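# Press the gauge pin on the magnet-marked post

## Task

Find the post of the checking fixture that has a yellow magnet on it. Press that post's gauge pin fully home and keep it there for one second; after that the spring may push it back out. Do not touch the other three gauge pins, and do not move the magnet.

## Robot and tools

Robot: two UR20-style arms, left_arm and right_arm, each ending in a Robotiq 2F-85 two-finger gripper with a wrist camera. Calibrated bases in the scene frame: left_arm at (+0.060, +0.928, 0) m, right_arm at (-0.064, -0.817, 0) m. Both are turned slightly about z and stand upright.

Frames: the scene frame has its origin at table height, midway between the arms. +z points up, +x points out over the table, and left_arm is on the +y side. Image left and right do not match these names. Each arm reports its gripper pose, velocities and camera pose in its own base frame. Offsets are taken along the axes of that arm's current Hand target. The fingers point along the gripper's +z and open and close along its y. end_effector_position is the point between the closed pads; closed fingertips reach about 19 mm past it, and open ones about 6 mm. A block on the wrist sticks out about 10 cm toward the gripper's +x.

Row layout, shared by execute_actions and move: one flat list of 18 numbers for both arms. Positions 1 to 9 are left_arm dx, dy, dz, rx, ry, rz, then gripper position, force_limit, speed. Positions 10 to 18 are the same nine for right_arm. Every number lies in [-1, 1]. The six pose numbers are an offset from that arm's Hand target as it was when the action or move began. They are not a pose. 1.0 means 0.6 m for dx, dy and dz, and 180 degrees for rotation. rx, ry and rz together form a single rotation vector. Sending the same offset again moves the arm further. Six zeros re-send the current Hand target. The controller clips each step's commanded orientation to 32 degrees from the measured one. Gripper position: +1 is fully open (85 mm), about -0.8 brings the pads together, and -1 closes until blocked. force_limit and speed both run from -1 to +1 and both start at +1. For speed, -1 is about 20 mm/s, 0 about 85 and +1 about 150. Always re-send the gripper numbers you want kept; a 0 there is a real command.

execute_actions: actions is a list of actions. Each action is a table of up to 15 rows, and each row runs for one control step of 1/30 s. A short table repeats its last row until 15 steps have passed. All rows count from the start pose of that action. cameras chooses which images come back: omit it for all, [] for none. An empty actions list just reports the state.

move: target is either one 18-number row or a list of up to 15 rows. Every row counts from the same starting Hand targets. The gripper goes in a straight line and takes the shorter way round when it turns. speed is the path's top speed in m/s, from 0.002 to 4.2, default 0.25; turning is limited to twice that in rad/s. blend is a corner-rounding radius in m for lists. stop_force, in N from 6 to 120, ends an arm's path once its wrist sensor feels that much push against its motion. Do not rely on it while the gripper rotates, or when moving away from a contact. zero (true by default) re-zeroes before the move. blocking=false returns early, but it cannot be used with stop_force. A move stops after 10 s. It does not avoid obstacles or the other arm. Keep paths away from an arm's own base, because the shoulder posture can flip.

wait: seconds, 0 to 10; both arms hold their last command. stop: brakes a running move. zoom_image: camera (cam_left_wrist or cam_right_wrist) and region [x0, y0, x1, y1] in pixels, at most 504 by 504. Both images are 896x504. zero_wrist_force: arm, which subtracts the current reading from later ones. read_manual gives only the licence texts. finished_scene: scene, the current scene number; it ends the scene for good.

Results list joint positions and torques, end_effector_position and quat_wxyz, velocities, and Hand target, which is the last commanded pose after clipping. A gripper often stops short of its Hand target. If so, command the missing distance as an offset. Wrist force and torque are given along the gripper's axes, plus the largest reading since the last one shown. A move adds a move: line such as done, off_target, moving, held or fault, followed by the limits that acted (paced means clipped, held means withheld). Gripper object_status: 0 moving, 1 blocked while opening, 2 blocked while closing (a grip), 3 reached the requested position. position_measured is in counts: 3 is open, 78 is about 60 mm, 130 about 40 mm, 180 about 20 mm, 230 means closed.

For the pin, a suggested approach. Locate the magnet with the cameras and zoom_image. Line the closed fingertips up over the correct pin. Press slowly along the pin's axis with a modest stop_force. Hold for a little over a second, then back off with a move that has no stop_force.

Avoid the following. A net outside force of about 150 N (give or take 25), or joint contact torque at the load limits (wrist joints 98.4 N m), stops that arm for 10 s. Arms are stiff, so a target even slightly beyond a firm contact can trigger a fault. Fast motion makes impacts harder. Never let the arms or grippers hit or squeeze each other. Keep the magnet and the other pins untouched, and knock nothing off the table. Long pushes, held loads and stretched-out poses heat the motors. A MOTOR HOT line appears at 70 °C, and at 85 °C the arm is braked for 30 to 60 s.

Each tool is called as name(argument=value, ...) on one line, values as JSON.

## Session

execute_actions(actions=[])

Scene clock: 0.00 s.
left_arm: end_effector_position=(+0.6452, +0.5338, +0.3687) position_measured=3 object_status=3 end_effector_quat_wxyz=(+0.054, +0.895, -0.431, +0.101) | right_arm: end_effector_position=(+1.0094, -0.4085, +0.1239) position_measured=3 object_status=3 end_effector_quat_wxyz=(+0.497, -0.362, -0.574, -0.541)
Joint positions: left_arm=[0.541 -1.507 2.094 -2.179 -1.799 -1.706] | right_arm=[2.693 -2.576 -1.22 -2.623 2.507 -0.374]
Joint velocities: within noise
Joint torques (N m): no reading
Motor temperatures (°C): left_arm=[24 36 26 39 35 34] | right_arm=[29 36 36 38 34 39]
Wrist force (N): no reading
Wrist torque (N m): no reading
Wrist force, peak (N): no reading
Hand target: left_arm +0.6452, +0.5338, +0.3687; +0.054, +0.895, -0.431, +0.101 | right_arm +1.0094, -0.4085, +0.1239; +0.497, -0.362, -0.574, -0.541
Tool commands: left_gripper/position=+1.0 left_gripper/force_limit=+1.0 left_gripper/speed=+1.0 right_gripper/position=+1.0 right_gripper/force_limit=+1.0 right_gripper/speed=+1.0

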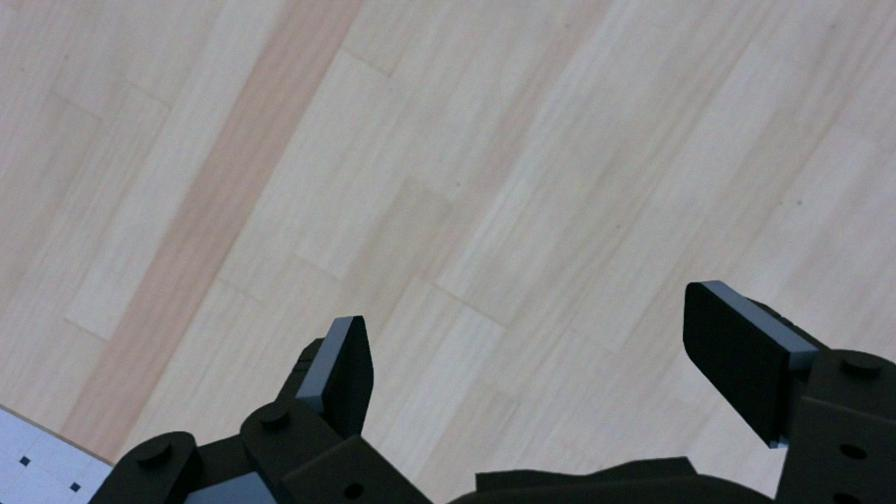

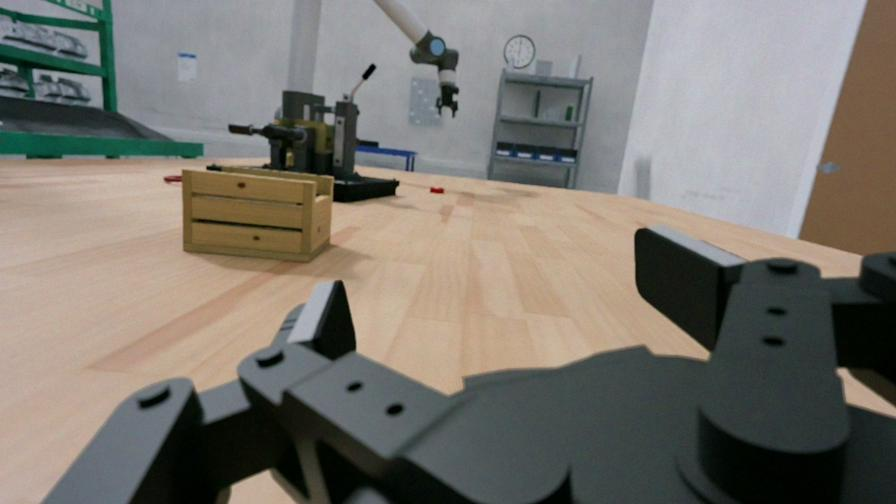

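zoom_image(camera="cam_right_wrist", region=[150, 40, 450, 270])

Scaled by 1.680 from the camera's 896x504 image, which has a finer 1280x720 frame.

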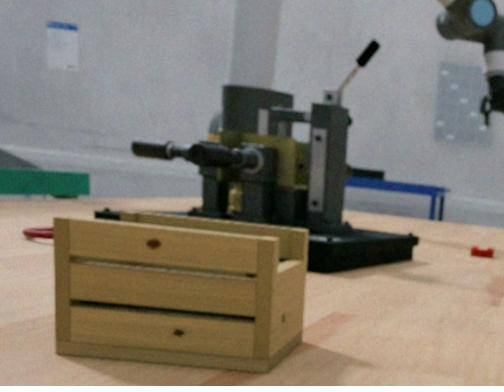

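move(target=[0.112,0.121,-0.112,-0.164,0.259,0.2145,1,1,1,0,0,0,0,0,0,1,1,1])

Scene clock: 4.47 s.
left_arm: end_effector_position=(+0.6203, +0.4498, +0.4501) position_measured=3 object_status=3 end_effector_quat_wxyz=(-0.396, -0.556, +0.647, -0.340) | right_arm: end_effector_position=(+1.0094, -0.4085, +0.1239) position_measured=3 object_status=3 end_effector_quat_wxyz=(+0.497, -0.362, -0.574, -0.541)
Joint positions: left_arm=[0.64 -1.292 1.765 -1.098 -2.247 -0.425] | right_arm=[2.693 -2.576 -1.22 -2.623 2.507 -0.374]
Joint velocities: within noise
Joint torques (N m): left_arm=[-13.22 -121.02 -113.21 0.27 3.84 3.36] | right_arm=[1.63 247.2 72.41 -2.15 1.37 -0.11]
Motor temperatures (°C): left_arm=[24 36 26 39 35 34] | right_arm=[29 36 36 38 34 39]
Wrist force (N): left_arm=[1.2 -0.8 0.4] | right_arm=[-0.1 0.2 -0.1]
Wrist torque (N m): left_arm=[0.07 0.18 -0.05] | right_arm=[0.02 0.03 0.00]
Wrist force, peak (N): left_arm=[1.1 -1.5 0.7] | right_arm=[0.1 0.5 0.5]
Hand target: left_arm +0.6203, +0.4498, +0.4501; -0.396, -0.556, +0.647, -0.340 | right_arm +1.0094, -0.4085, +0.1239; +0.497, -0.362, -0.574, -0.541
Off the commanded pose: left_arm 0.000 m, 0 deg | right_arm 0.000 m, 0 deg.
move: done
camera_calibration:
cam_left_wrist: T_world_to_cam=[[-0.971223, 0.210032, -0.112307, 0.575332], [0.228045, 0.683999, -0.692922, -0.11405], [-0.0687178, -0.698592, -0.712212, 0.803481], [0, 0, 0, 1]] pos_world=[0.639997, 0.518477, 0.557836]

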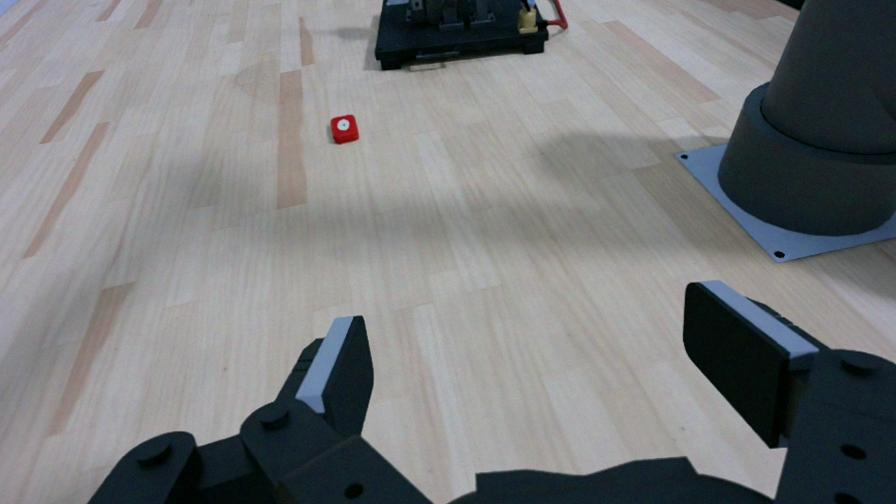

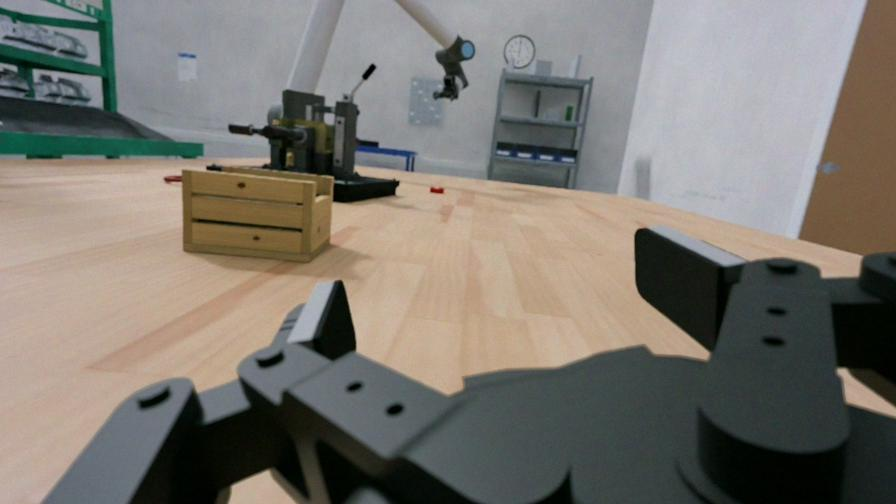

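move(target=[0.343,0.098,0.6,0,0.04,0,1,1,1,0,0,0,0,0,0,1,1,1])

zoom_image(camera="cam_left_wrist", region=[250, 0, 700, 300])

Scene clock: 7.30 s.
left_arm: end_effector_position=(+0.5001, +0.0491, +0.4691) position_measured=3 object_status=3 end_effector_quat_wxyz=(-0.435, -0.534, +0.621, -0.374) | right_arm: end_effector_position=(+1.0094, -0.4085, +0.1239) position_measured=3 object_status=3 end_effector_quat_wxyz=(+0.497, -0.362, -0.574, -0.541)
Joint positions: left_arm=[0.273 -1.683 2.247 -1.287 -2.6 -0.648] | right_arm=[2.693 -2.576 -1.22 -2.623 2.507 -0.374]
Joint velocities: within noise
Joint torques (N m): left_arm=[-22.98 -83.29 -62.36 -7.48 -7.61 -4.69] | right_arm=[6.74 248.5 71.98 -1.98 2.07 1.06]
Motor temperatures (°C): left_arm=[24 36 26 39 35 34] | right_arm=[29 36 36 38 34 39]
Wrist force (N): left_arm=[0.8 -0.3 0.8] | right_arm=[0.4 0.3 0.2]
Wrist torque (N m): left_arm=[0.20 0.30 -0.06] | right_arm=[0.05 -0.06 0.00]
Wrist force, peak (N): left_arm=[1.4 0.0 3.5] | right_arm=[0.2 0.4 0.5]
Hand target: left_arm +0.5001, +0.0490, +0.4691; -0.435, -0.534, +0.621, -0.374 | right_arm +1.0094, -0.4085, +0.1239; +0.497, -0.362, -0.574, -0.541
Off the commanded pose: left_arm 0.000 m, 0 deg | right_arm 0.000 m, 0 deg.
move: done
camera_calibration:
cam_left_wrist: T_world_to_cam=[[-0.973401, 0.195619, -0.119265, 0.550007], [0.214221, 0.592507, -0.77656, 0.251226], [-0.0812445, -0.781453, -0.618652, 0.495245], [0, 0, 0, 1]] pos_world=[0.521796, 0.130566, 0.567073]

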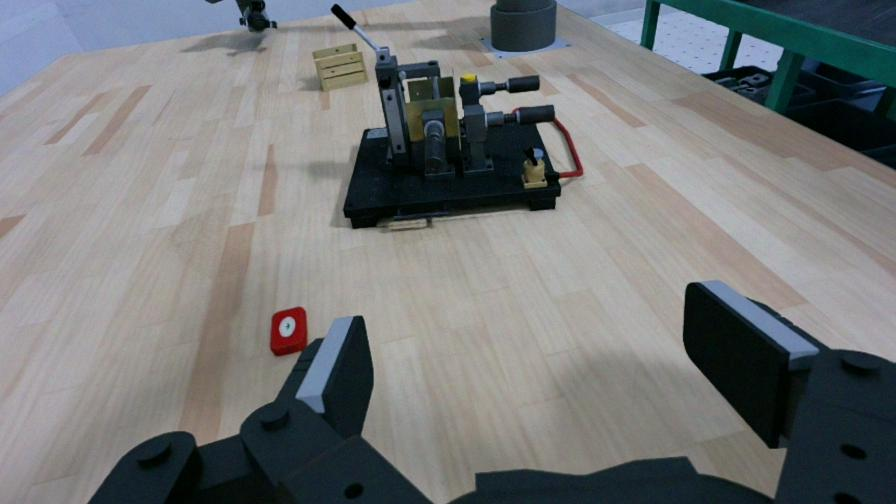

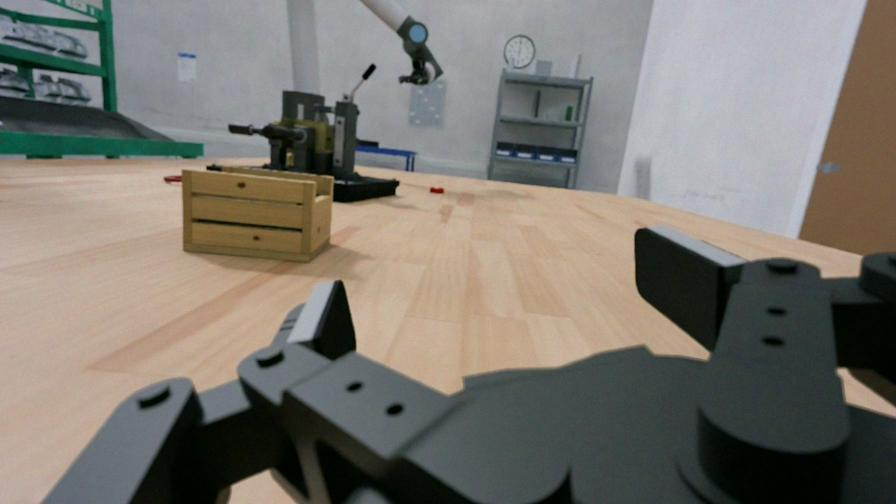

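Scaled by 1.120 from the camera's 896x504 image, which has a finer 1280x720 frame.

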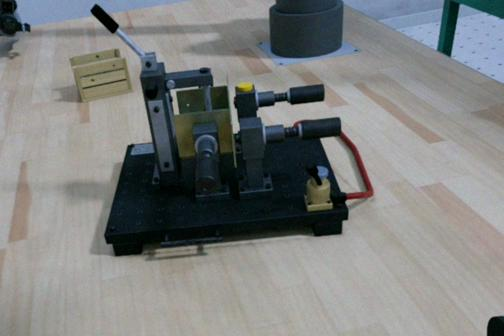

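zoom_image(camera="cam_left_wrist", region=[330, 50, 590, 220])

Scaled by 1.938 from the camera's 896x504 image, which has a finer 1280x720 frame.

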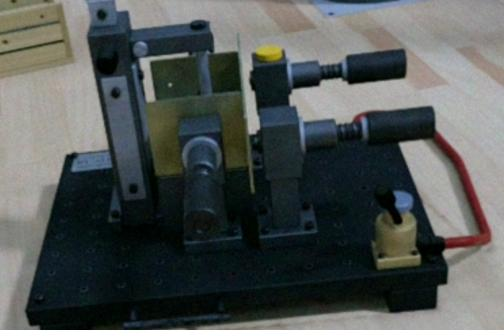

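move(target=[0,0,0,0,0,0,1,1,1,0.635,-0.21,0.891,-0.199,-0.517,0.302,-1,0,0], speed=0.5)

move(target=[0,0,0,0,0,0,1,1,1,0.085,-0.946,0.133,-0.124,0.229,0.299,-1,0,0], speed=0.5)

Scene clock: 14.60 s.
left_arm: end_effector_position=(+0.5001, +0.0490, +0.4691) position_measured=3 object_status=3 end_effector_quat_wxyz=(-0.435, -0.534, +0.621, -0.374) | right_arm: end_effector_position=(+0.7007, +0.0494, +0.5005) position_measured=232 object_status=3 end_effector_quat_wxyz=(+0.000, +0.930, +0.368, +0.001)
Joint positions: left_arm=[0.273 -1.683 2.247 -1.287 -2.6 -0.648] | right_arm=[3.502 -1.368 -2.114 -1.229 1.572 2.749]
Joint velocities: within noise
Joint torques (N m): left_arm=[-16.53 -81.74 -103.73 -4.52 -6.99 -4.22] | right_arm=[27.47 17.73 112.4 5.39 -4.37 4.86]
Motor temperatures (°C): left_arm=[24 36 26 39 35 34] | right_arm=[29 36 36 37 34 39]
Wrist force (N): left_arm=[0.8 -0.6 0.6] | right_arm=[-2.1 2.7 1.8]
Wrist torque (N m): left_arm=[0.16 0.32 -0.06] | right_arm=[1.43 0.56 -0.36]
Wrist force, peak (N): left_arm=[1.0 -0.5 1.1] | right_arm=[-1.7 3.2 1.7]
Hand target: left_arm +0.5001, +0.0490, +0.4691; -0.435, -0.534, +0.621, -0.374 | right_arm +0.7007, +0.0495, +0.5005; +0.000, +0.930, +0.368, +0.000
Off the commanded pose: left_arm 0.000 m, 0 deg | right_arm 0.000 m, 0 deg.
move: done
camera_calibration:
cam_left_wrist: T_world_to_cam=[[-0.973401, 0.195619, -0.119265, 0.54993], [0.214221, 0.592507, -0.77656, 0.251307], [-0.0812445, -0.781453, -0.618652, 0.495159], [0, 0, 0, 1]] pos_world=[0.521696, 0.130466, 0.567073]
cam_right_wrist: T_world_to_cam=[[0.553477, -0.829945, 0.0696794, -0.36504], [-0.808781, -0.515614, 0.28287, 0.460158], [-0.198839, -0.212917, -0.956624, 0.7566], [0, 0, 0, 1]] pos_world=[0.72465, 0.0953945, 0.619052]

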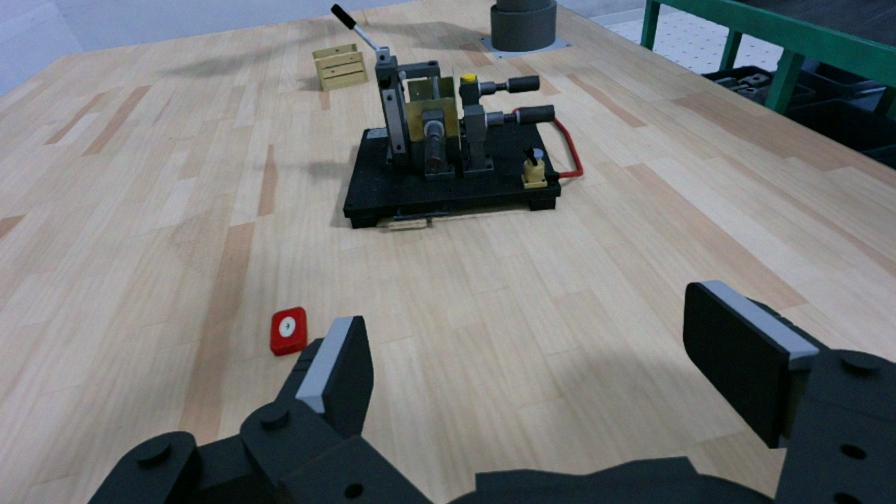

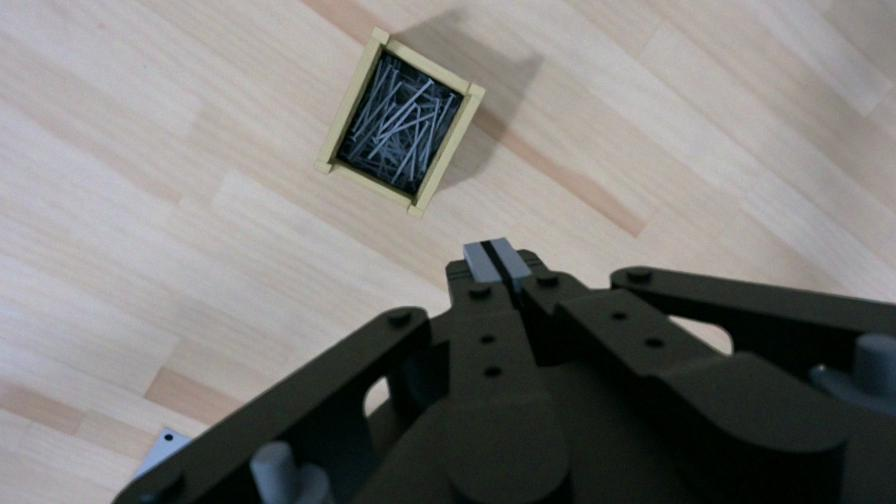

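Scene clock: 16.80 s.
left_arm: end_effector_position=(+0.5001, +0.0490, +0.4691) position_measured=3 object_status=3 end_effector_quat_wxyz=(-0.435, -0.534, +0.621, -0.374) | right_arm: end_effector_position=(+0.3499, +0.4986, +0.4210) position_measured=232 object_status=3 end_effector_quat_wxyz=(+0.045, +0.917, -0.111, +0.381)
Joint positions: left_arm=[0.273 -1.683 2.247 -1.287 -2.6 -0.648] | right_arm=[4.864 -1.262 -2.368 -1.447 0.857 5.242]
Joint velocities: within noise
Joint torques (N m): left_arm=[-16.82 -77.45 -101.62 -6.7 -6.79 -4.42] | right_arm=[21.69 -13.93 105.78 3.03 2.41 4.2]
Motor temperatures (°C): left_arm=[24 36 26 39 35 34] | right_arm=[29 36 36 37 34 39]
Wrist force (N): left_arm=[0.7 -0.4 0.5] | right_arm=[-1.7 2.4 1.6]
Wrist torque (N m): left_arm=[0.20 0.33 -0.06] | right_arm=[1.16 0.55 -0.25]
Wrist force, peak (N): left_arm=[0.9 -0.8 0.9] | right_arm=[-1.0 7.4 1.0]
Hand target: left_arm +0.5001, +0.0490, +0.4691; -0.435, -0.534, +0.621, -0.374 | right_arm +0.3499, +0.4987, +0.4210; +0.045, +0.917, -0.111, +0.381
Off the commanded pose: left_arm 0.000 m, 0 deg | right_arm 0.000 m, 0 deg.
move: done
camera_calibration:
cam_left_wrist: T_world_to_cam=[[-0.973401, 0.195619, -0.119265, 0.54993], [0.214221, 0.592507, -0.77656, 0.251307], [-0.0812445, -0.781453, -0.618652, 0.495159], [0, 0, 0, 1]] pos_world=[0.521696, 0.130466, 0.567073]
cam_right_wrist: T_world_to_cam=[[-0.39427, -0.916516, -0.0674498, 0.640014], [-0.799709, 0.37833, -0.46619, 0.297012], [0.452789, -0.129864, -0.88211, 0.405731], [0, 0, 0, 1]] pos_world=[0.30615, 0.526905, 0.539532]

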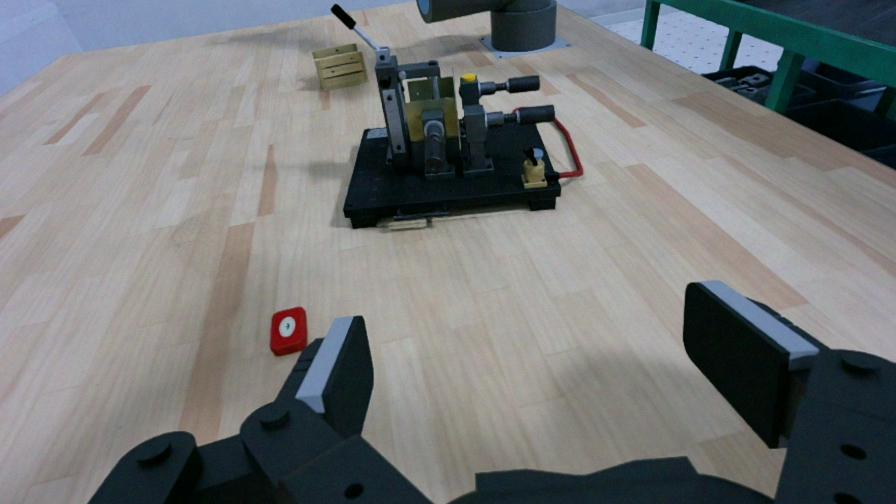

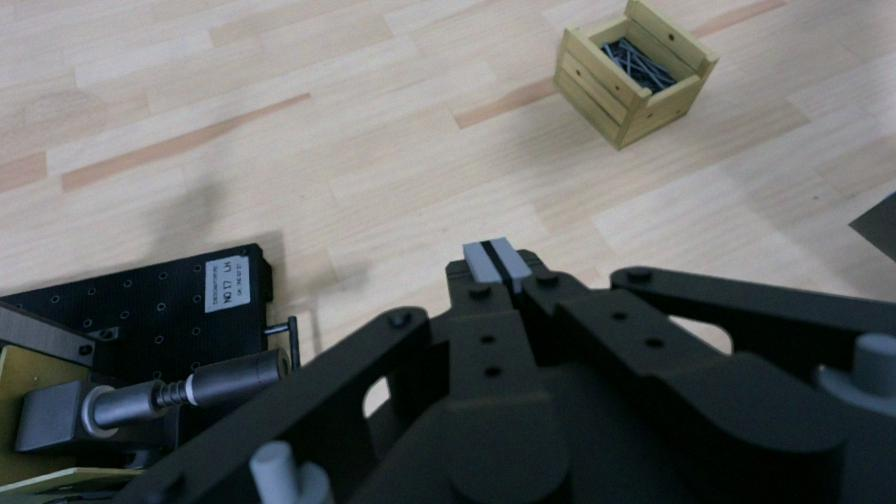

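move(target=[0,0,0,0,0,0,1,1,1,-0.553,-0.318,-0.27,0,0,0,-1,0,0], speed=0.4)

Scene clock: 18.87 s.
left_arm: end_effector_position=(+0.5001, +0.0490, +0.4691) position_measured=3 object_status=3 end_effector_quat_wxyz=(-0.435, -0.534, +0.621, -0.374) | right_arm: end_effector_position=(+0.0564, +0.7669, +0.3009) position_measured=232 object_status=3 end_effector_quat_wxyz=(+0.045, +0.917, -0.111, +0.381)
Joint positions: left_arm=[0.273 -1.683 2.247 -1.287 -2.6 -0.648] | right_arm=[5.163 -1.713 -2.121 -1.446 0.993 5.577]
Joint velocities: within noise
Joint torques (N m): left_arm=[-13.84 -80.26 -99.04 -6.62 -7.84 -4.22] | right_arm=[17.6 79.25 90.2 11.81 3.47 5.86]
Motor temperatures (°C): left_arm=[24 36 26 39 35 34] | right_arm=[29 36 36 37 34 39]
Wrist force (N): left_arm=[0.9 -0.4 0.7] | right_arm=[-0.6 2.4 1.1]
Wrist torque (N m): left_arm=[0.20 0.29 -0.06] | right_arm=[1.12 0.47 -0.05]
Wrist force, peak (N): left_arm=[1.1 -0.4 1.0] | right_arm=[1.5 4.8 3.3]
Hand target: left_arm +0.5001, +0.0490, +0.4691; -0.435, -0.534, +0.621, -0.374 | right_arm +0.0562, +0.7671, +0.3008; +0.045, +0.917, -0.111, +0.381
Off the commanded pose: left_arm 0.000 m, 0 deg | right_arm 0.000 m, 0 deg.
move: done
camera_calibration:
cam_left_wrist: T_world_to_cam=[[-0.973401, 0.195619, -0.119265, 0.54993], [0.214221, 0.592507, -0.77656, 0.251307], [-0.0812445, -0.781453, -0.618652, 0.495159], [0, 0, 0, 1]] pos_world=[0.521696, 0.130466, 0.567073]
cam_right_wrist: T_world_to_cam=[[-0.394415, -0.916455, -0.0674277, 0.761995], [-0.799639, 0.378442, -0.466218, -0.0954034], [0.452785, -0.129965, -0.882097, 0.467558], [0, 0, 0, 1]] pos_world=[0.0125506, 0.795205, 0.419332]

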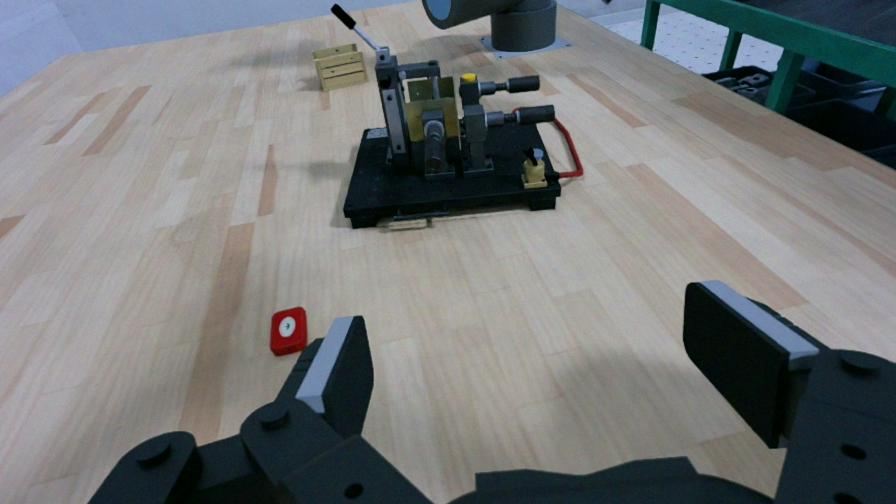

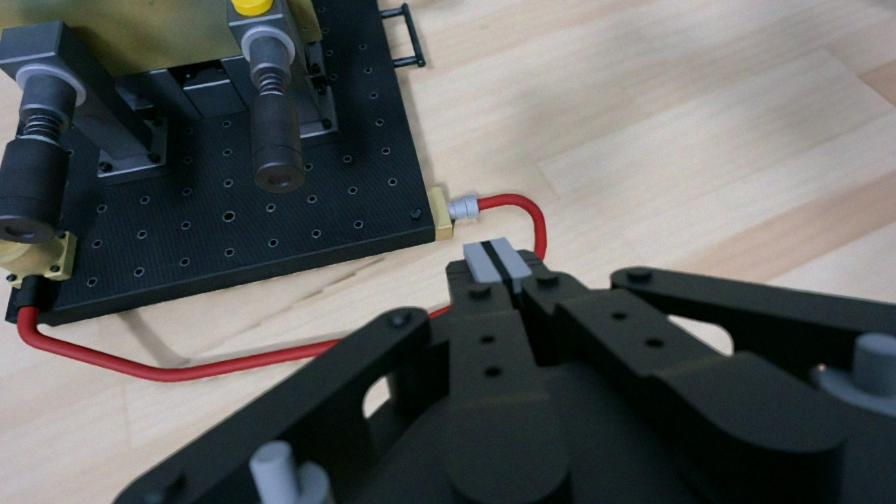

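move(target=[0,0,0,0,0,0,1,1,1,-0.04,-0.175,0.06,0,0,0,-1,0,0], cameras=["cam_right_wrist"])

Scene clock: 20.67 s.
left_arm: end_effector_position=(+0.5001, +0.0490, +0.4691) position_measured=3 object_status=3 end_effector_quat_wxyz=(-0.435, -0.534, +0.621, -0.374) | right_arm: end_effector_position=(+0.0894, +0.8669, +0.2586) position_measured=232 object_status=3 end_effector_quat_wxyz=(+0.045, +0.917, -0.111, +0.381)
Joint positions: left_arm=[0.273 -1.683 2.247 -1.287 -2.6 -0.648] | right_arm=[5.082 -1.847 -2.033 -1.353 0.951 5.493]
Joint velocities: within noise
Joint torques (N m): left_arm=[-18.08 -79.63 -95.57 -6.24 -7.59 -4.31] | right_arm=[-20.11 109.63 91.43 12 -7.33 -5.9]
Motor temperatures (°C): left_arm=[24 36 26 39 35 34] | right_arm=[29 36 36 37 34 39]
Wrist force (N): left_arm=[0.8 -0.6 0.6] | right_arm=[-1.9 2.9 1.7]
Wrist torque (N m): left_arm=[0.16 0.31 -0.06] | right_arm=[1.26 0.62 -0.13]
Wrist force, peak (N): left_arm=[1.1 -0.7 0.9] | right_arm=[0.4 5.3 0.8]
Hand target: left_arm +0.5001, +0.0490, +0.4691; -0.435, -0.534, +0.621, -0.374 | right_arm +0.0895, +0.8671, +0.2585; +0.045, +0.917, -0.111, +0.381
Off the commanded pose: left_arm 0.000 m, 0 deg | right_arm 0.000 m, 0 deg.
move: done
camera_calibration:
cam_right_wrist: T_world_to_cam=[[-0.394415, -0.916455, -0.0674277, 0.863843], [-0.799639, 0.378442, -0.466218, -0.126501], [0.452785, -0.129965, -0.882097, 0.428255], [0, 0, 0, 1]] pos_world=[0.0456506, 0.895205, 0.377032]
Images, in order (width x height): cam_right_wrist 896x504.

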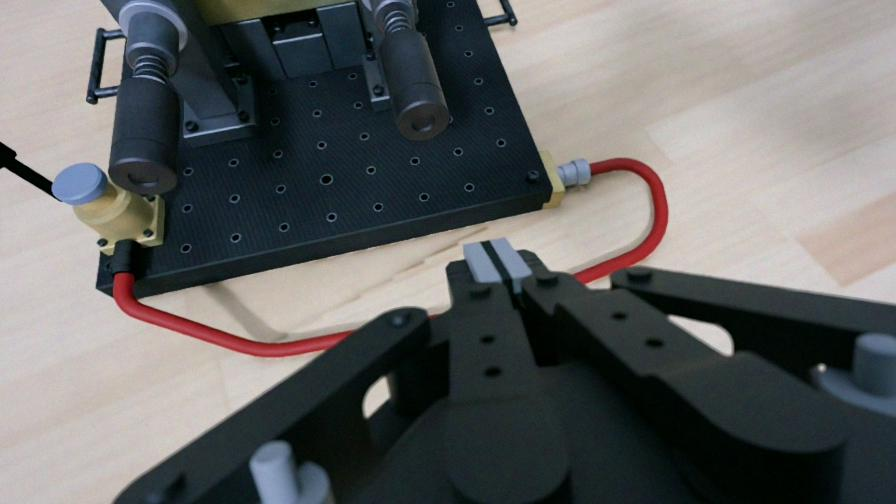

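move(target=[0,0,0,0,0,0,1,1,1,0.0232,-0.0167,0.2212,0,0,0,-1,0,0], cameras=["cam_left_wrist","cam_right_wrist"])

zoom_image(camera="cam_left_wrist", region=[380, 0, 640, 200])

Scene clock: 22.93 s.
left_arm: end_effector_position=(+0.5001, +0.0490, +0.4691) position_measured=3 object_status=3 end_effector_quat_wxyz=(-0.435, -0.534, +0.621, -0.374) | right_arm: end_effector_position=(+0.1926, +0.8523, +0.1747) position_measured=232 object_status=3 end_effector_quat_wxyz=(+0.045, +0.917, -0.111, +0.381)
Joint positions: left_arm=[0.273 -1.683 2.247 -1.287 -2.6 -0.648] | right_arm=[4.978 -1.909 -2.125 -1.129 0.902 5.378]
Joint velocities: within noise
Joint torques (N m): left_arm=[-18.23 -81.51 -96.32 -5.73 -7.73 -3.76] | right_arm=[-27.63 107.35 50.5 12.97 -7.75 -6.39]
Motor temperatures (°C): left_arm=[24 36 26 39 35 34] | right_arm=[29 36 36 37 34 39]
Wrist force (N): left_arm=[1.0 -0.4 0.8] | right_arm=[-1.6 1.9 1.2]
Wrist torque (N m): left_arm=[0.19 0.26 -0.06] | right_arm=[0.87 0.65 -0.07]
Wrist force, peak (N): left_arm=[1.0 -0.5 1.1] | right_arm=[-1.4 1.9 4.7]
Hand target: left_arm +0.5001, +0.0490, +0.4691; -0.435, -0.534, +0.621, -0.374 | right_arm +0.1927, +0.8523, +0.1746; +0.045, +0.917, -0.111, +0.381
Off the commanded pose: left_arm 0.000 m, 0 deg | right_arm 0.000 m, 0 deg.
move: done
camera_calibration:
cam_left_wrist: T_world_to_cam=[[-0.973401, 0.195619, -0.119265, 0.54993], [0.214221, 0.592507, -0.77656, 0.251307], [-0.0812445, -0.781453, -0.618652, 0.495159], [0, 0, 0, 1]] pos_world=[0.521696, 0.130466, 0.567073]
cam_right_wrist: T_world_to_cam=[[-0.394415, -0.916455, -0.0674277, 0.885516], [-0.799639, 0.378442, -0.466218, -0.0775217], [0.452785, -0.129965, -0.882097, 0.30571], [0, 0, 0, 1]] pos_world=[0.148851, 0.880605, 0.293232]

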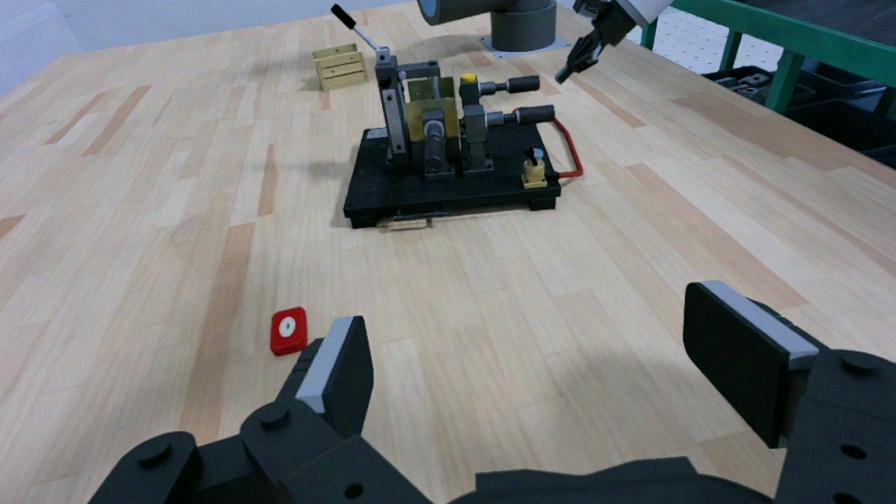

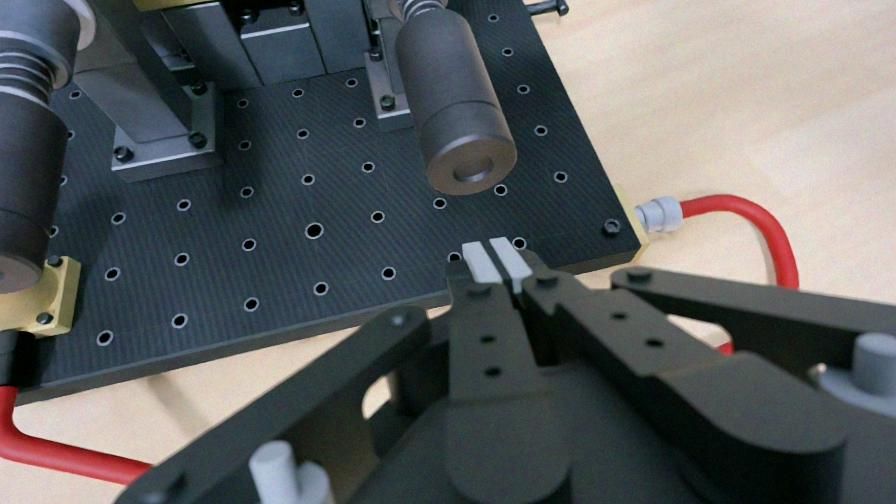

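Scaled by 1.938 from the camera's 896x504 image, which has a finer 1280x720 frame.

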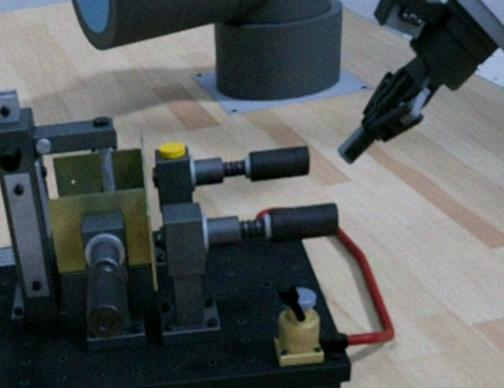

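move(target=[0,0,0,0,0,0,1,1,1,0.0707,-0.0032,0.0707,0,0,0,-1,0,0], speed=0.03, stop_force=40)

zoom_image(camera="cam_left_wrist", region=[380, 0, 640, 200])

Scene clock: 26.63 s.
left_arm: end_effector_position=(+0.5001, +0.0490, +0.4691) position_measured=3 object_status=3 end_effector_quat_wxyz=(-0.435, -0.534, +0.621, -0.374) | right_arm: end_effector_position=(+0.2454, +0.8412, +0.1747) position_measured=232 object_status=3 end_effector_quat_wxyz=(+0.045, +0.917, -0.111, +0.381)
Joint positions: left_arm=[0.273 -1.683 2.247 -1.287 -2.6 -0.648] | right_arm=[4.923 -1.903 -2.148 -1.072 0.879 5.313]
Joint velocities: within noise
Joint torques (N m): left_arm=[-18.64 -74.9 -89.22 -5.38 -7.63 -4.13] | right_arm=[-0.88 105.39 68.31 1.81 -3.17 4.37]
Motor temperatures (°C): left_arm=[24 36 26 39 35 34] | right_arm=[29 36 36 37 34 39]
Wrist force (N): left_arm=[1.0 -0.4 0.7] | right_arm=[-21.9 2.6 -15.1]
Wrist torque (N m): left_arm=[0.18 0.28 -0.06] | right_arm=[1.15 0.41 -0.29]
Wrist force, peak (N): left_arm=[1.1 -0.7 0.8] | right_arm=[-76.6 21.8 -99.2]
Hand target: left_arm +0.5001, +0.0490, +0.4691; -0.435, -0.534, +0.621, -0.374 | right_arm +0.2454, +0.8412, +0.1747; +0.045, +0.917, -0.111, +0.381 (not the last commanded pose)
Off the commanded pose: left_arm 0.000 m, 0 deg | right_arm 0.006 m, 0 deg.
move: contact (right_arm)
camera_calibration:
cam_left_wrist: T_world_to_cam=[[-0.973401, 0.195619, -0.119265, 0.54993], [0.214221, 0.592507, -0.77656, 0.251307], [-0.0812445, -0.781453, -0.618652, 0.495159], [0, 0, 0, 1]] pos_world=[0.521696, 0.130466, 0.567073]
cam_right_wrist: T_world_to_cam=[[-0.394451, -0.916446, -0.0673442, 0.896136], [-0.799624, 0.378432, -0.466251, -0.0311302], [0.452779, -0.130063, -0.882085, 0.280355], [0, 0, 0, 1]] pos_world=[0.201651, 0.869505, 0.293132]

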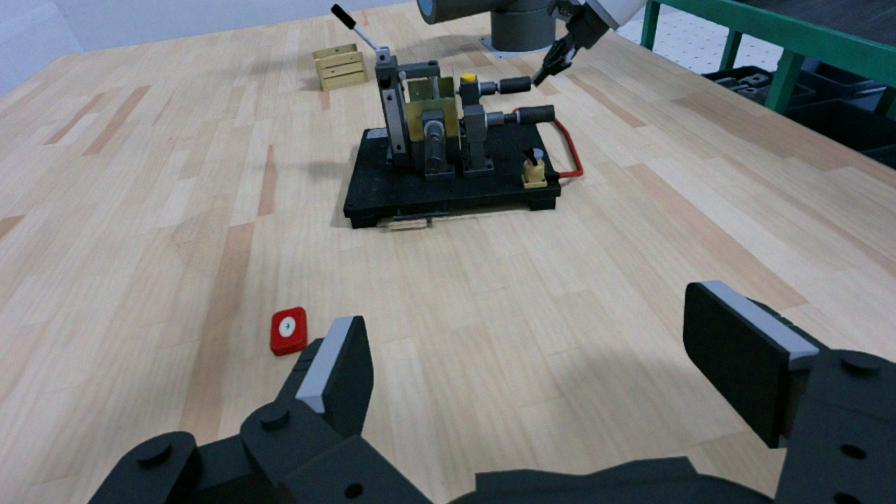

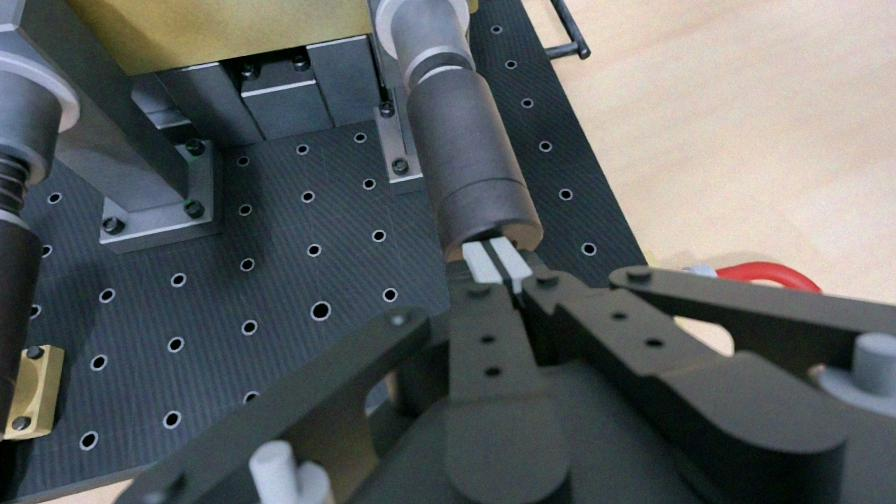

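Scaled by 1.938 from the camera's 896x504 image, which has a finer 1280x720 frame.

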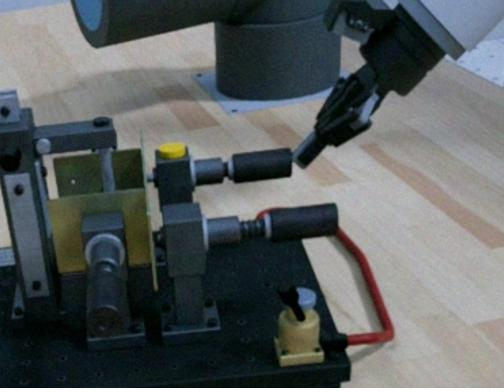

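move(target=[0,0,0,0,0,0,1,1,1,0.01,-0.0004,0.01,0,0,0,-1,0,0], speed=0.004, stop_force=20, cameras=["cam_right_wrist"])

zoom_image(camera="cam_right_wrist", region=[340, 0, 600, 280])

Scene clock: 28.00 s.
left_arm: end_effector_position=(+0.5001, +0.0490, +0.4691) position_measured=3 object_status=3 end_effector_quat_wxyz=(-0.435, -0.534, +0.621, -0.374) | right_arm: end_effector_position=(+0.2456, +0.8412, +0.1747) position_measured=232 object_status=3 end_effector_quat_wxyz=(+0.045, +0.917, -0.111, +0.381)
Joint positions: left_arm=[0.273 -1.683 2.247 -1.287 -2.6 -0.648] | right_arm=[4.923 -1.903 -2.148 -1.071 0.879 5.313]
Joint velocities: within noise
Joint torques (N m): left_arm=[-14.98 -76.85 -86.99 -5.2 -7.2 -4.28] | right_arm=[-19.31 115.6 61.75 -2.08 -16.18 4.96]
Motor temperatures (°C): left_arm=[24 36 26 39 35 34] | right_arm=[29 36 36 37 34 39]
Wrist force (N): left_arm=[0.7 -0.7 0.6] | right_arm=[-31.9 8.5 -36.1]
Wrist torque (N m): left_arm=[0.14 0.33 -0.06] | right_arm=[1.23 0.49 -0.28]
Wrist force, peak (N): left_arm=[0.8 -0.6 1.2] | right_arm=[-35.3 12.5 -40.3]
Hand target: left_arm +0.5001, +0.0490, +0.4691; -0.435, -0.534, +0.621, -0.374 | right_arm +0.2456, +0.8412, +0.1747; +0.045, +0.917, -0.111, +0.381 (not the last commanded pose)
Off the commanded pose: left_arm 0.000 m, 0 deg | right_arm 0.008 m, 0 deg.
move: contact (right_arm)
camera_calibration:
cam_right_wrist: T_world_to_cam=[[-0.394515, -0.916412, -0.0674324, 0.896225], [-0.799656, 0.378549, -0.466102, -0.0311097], [0.452668, -0.129961, -0.882157, 0.28022], [0, 0, 0, 1]] pos_world=[0.20185, 0.869505, 0.293132]
Images, in order (width x height): cam_right_wrist 896x504.

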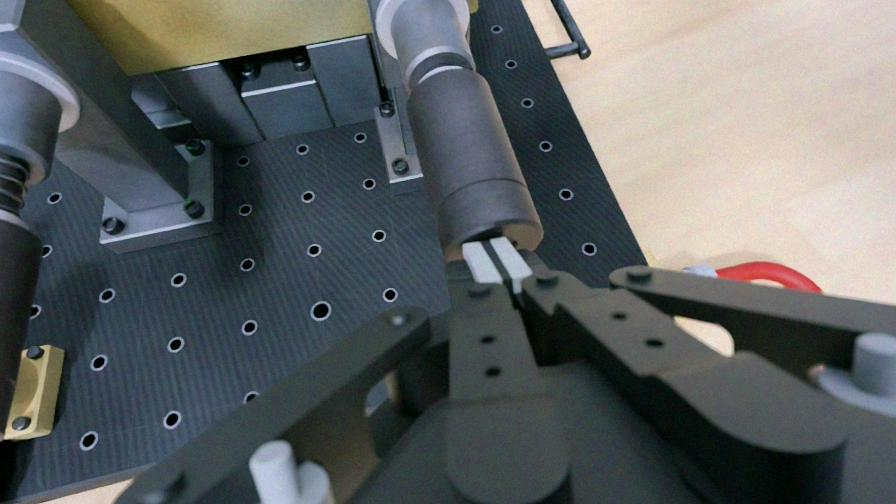

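Scaled by 1.800 from the camera's 896x504 image, which has a finer 1280x720 frame.

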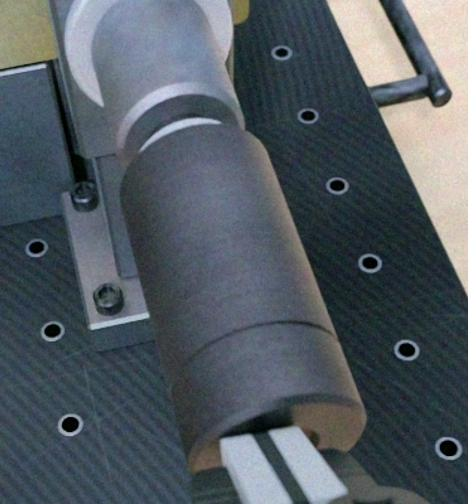

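wait(seconds=1.2, cameras=[])

move(target=[0,0,0,0,0,0,1,1,1,-0.08,0.0036,-0.08,0,0,0,-1,0,0], speed=0.1, cameras=["cam_right_wrist"])

finished_scene(scene=1)

Scene clock: 29.43 s.
left_arm: end_effector_position=(+0.5001, +0.0490, +0.4691) position_measured=3 object_status=3 end_effector_quat_wxyz=(-0.435, -0.534, +0.621, -0.374) | right_arm: end_effector_position=(+0.2456, +0.8412, +0.1747) position_measured=232 object_status=3 end_effector_quat_wxyz=(+0.045, +0.917, -0.111, +0.381)
Joint positions: left_arm=[0.273 -1.683 2.247 -1.287 -2.6 -0.648] | right_arm=[4.923 -1.903 -2.148 -1.071 0.879 5.313]
Joint velocities: within noise
Joint torques (N m): left_arm=[-12.49 -78.91 -86.51 -4.43 -7.43 -3.99] | right_arm=[-23.13 112.22 62.39 0.28 -17.22 5.54]
Motor temperatures (°C): left_arm=[24 36 26 39 35 34] | right_arm=[29 36 36 37 34 39]
Wrist force (N): left_arm=[0.8 -0.4 0.7] | right_arm=[-31.4 9.1 -32.9]
Wrist torque (N m): left_arm=[0.19 0.30 -0.06] | right_arm=[1.20 0.42 -0.28]
Wrist force, peak (N): left_arm=[1.0 -0.7 0.9] | right_arm=[-31.8 7.9 -36.0]
Hand target: left_arm +0.5001, +0.0490, +0.4691; -0.435, -0.534, +0.621, -0.374 | right_arm +0.2456, +0.8412, +0.1747; +0.045, +0.917, -0.111, +0.381 (not the last commanded pose)
Tool commands: left_gripper/position=+1.0 left_gripper/force_limit=+1.0 left_gripper/speed=+1.0 right_gripper/position=-1.0 right_gripper/force_limit=+0.0 right_gripper/speed=+0.0
Off the commanded pose: left_arm 0.000 m, 0 deg | right_arm 0.008 m, 0 deg.
wait: 1.20 s; at rest from the start
No camera images: "cameras" was empty.

Scene clock: 30.57 s.
left_arm: end_effector_position=(+0.5001, +0.0490, +0.4691) position_measured=3 object_status=3 end_effector_quat_wxyz=(-0.435, -0.534, +0.621, -0.374) | right_arm: end_effector_position=(+0.1793, +0.8552, +0.1746) position_measured=232 object_status=3 end_effector_quat_wxyz=(+0.045, +0.917, -0.111, +0.381)
Joint positions: left_arm=[0.273 -1.683 2.247 -1.287 -2.6 -0.648] | right_arm=[4.992 -1.912 -2.118 -1.143 0.908 5.393]
Joint velocities: within noise
Joint torques (N m): left_arm=[-13.73 -77.36 -82.73 -4.49 -7.71 -4.03] | right_arm=[10.5 109.31 82.84 2.82 2.95 4.81]
Motor temperatures (°C): left_arm=[24 36 26 39 35 34] | right_arm=[28 36 36 37 34 39]
Wrist force (N): left_arm=[0.7 -0.2 0.5] | right_arm=[-0.7 2.1 5.4]
Wrist torque (N m): left_arm=[0.24 0.32 -0.06] | right_arm=[0.91 0.46 -0.07]
Wrist force, peak (N): left_arm=[1.1 -0.4 0.9] | right_arm=[-31.0 8.9 -32.4]
Hand target: left_arm +0.5001, +0.0490, +0.4691; -0.435, -0.534, +0.621, -0.374 | right_arm +0.1791, +0.8552, +0.1746; +0.045, +0.917, -0.111, +0.381
Off the commanded pose: left_arm 0.000 m, 0 deg | right_arm 0.000 m, 0 deg.
move: done
camera_calibration:
cam_right_wrist: T_world_to_cam=[[-0.394515, -0.916412, -0.0674324, 0.882898], [-0.799656, 0.378549, -0.466102, -0.0894266], [0.452668, -0.129961, -0.882157, 0.312051], [0, 0, 0, 1]] pos_world=[0.13555, 0.883505, 0.293132]
Images, in order (width x height): cam_right_wrist 896x504.

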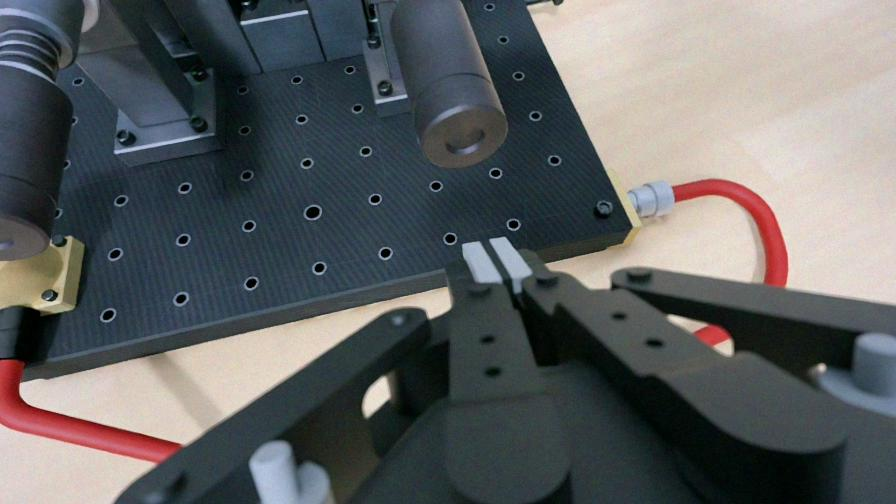

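The scene is finished: the task was done.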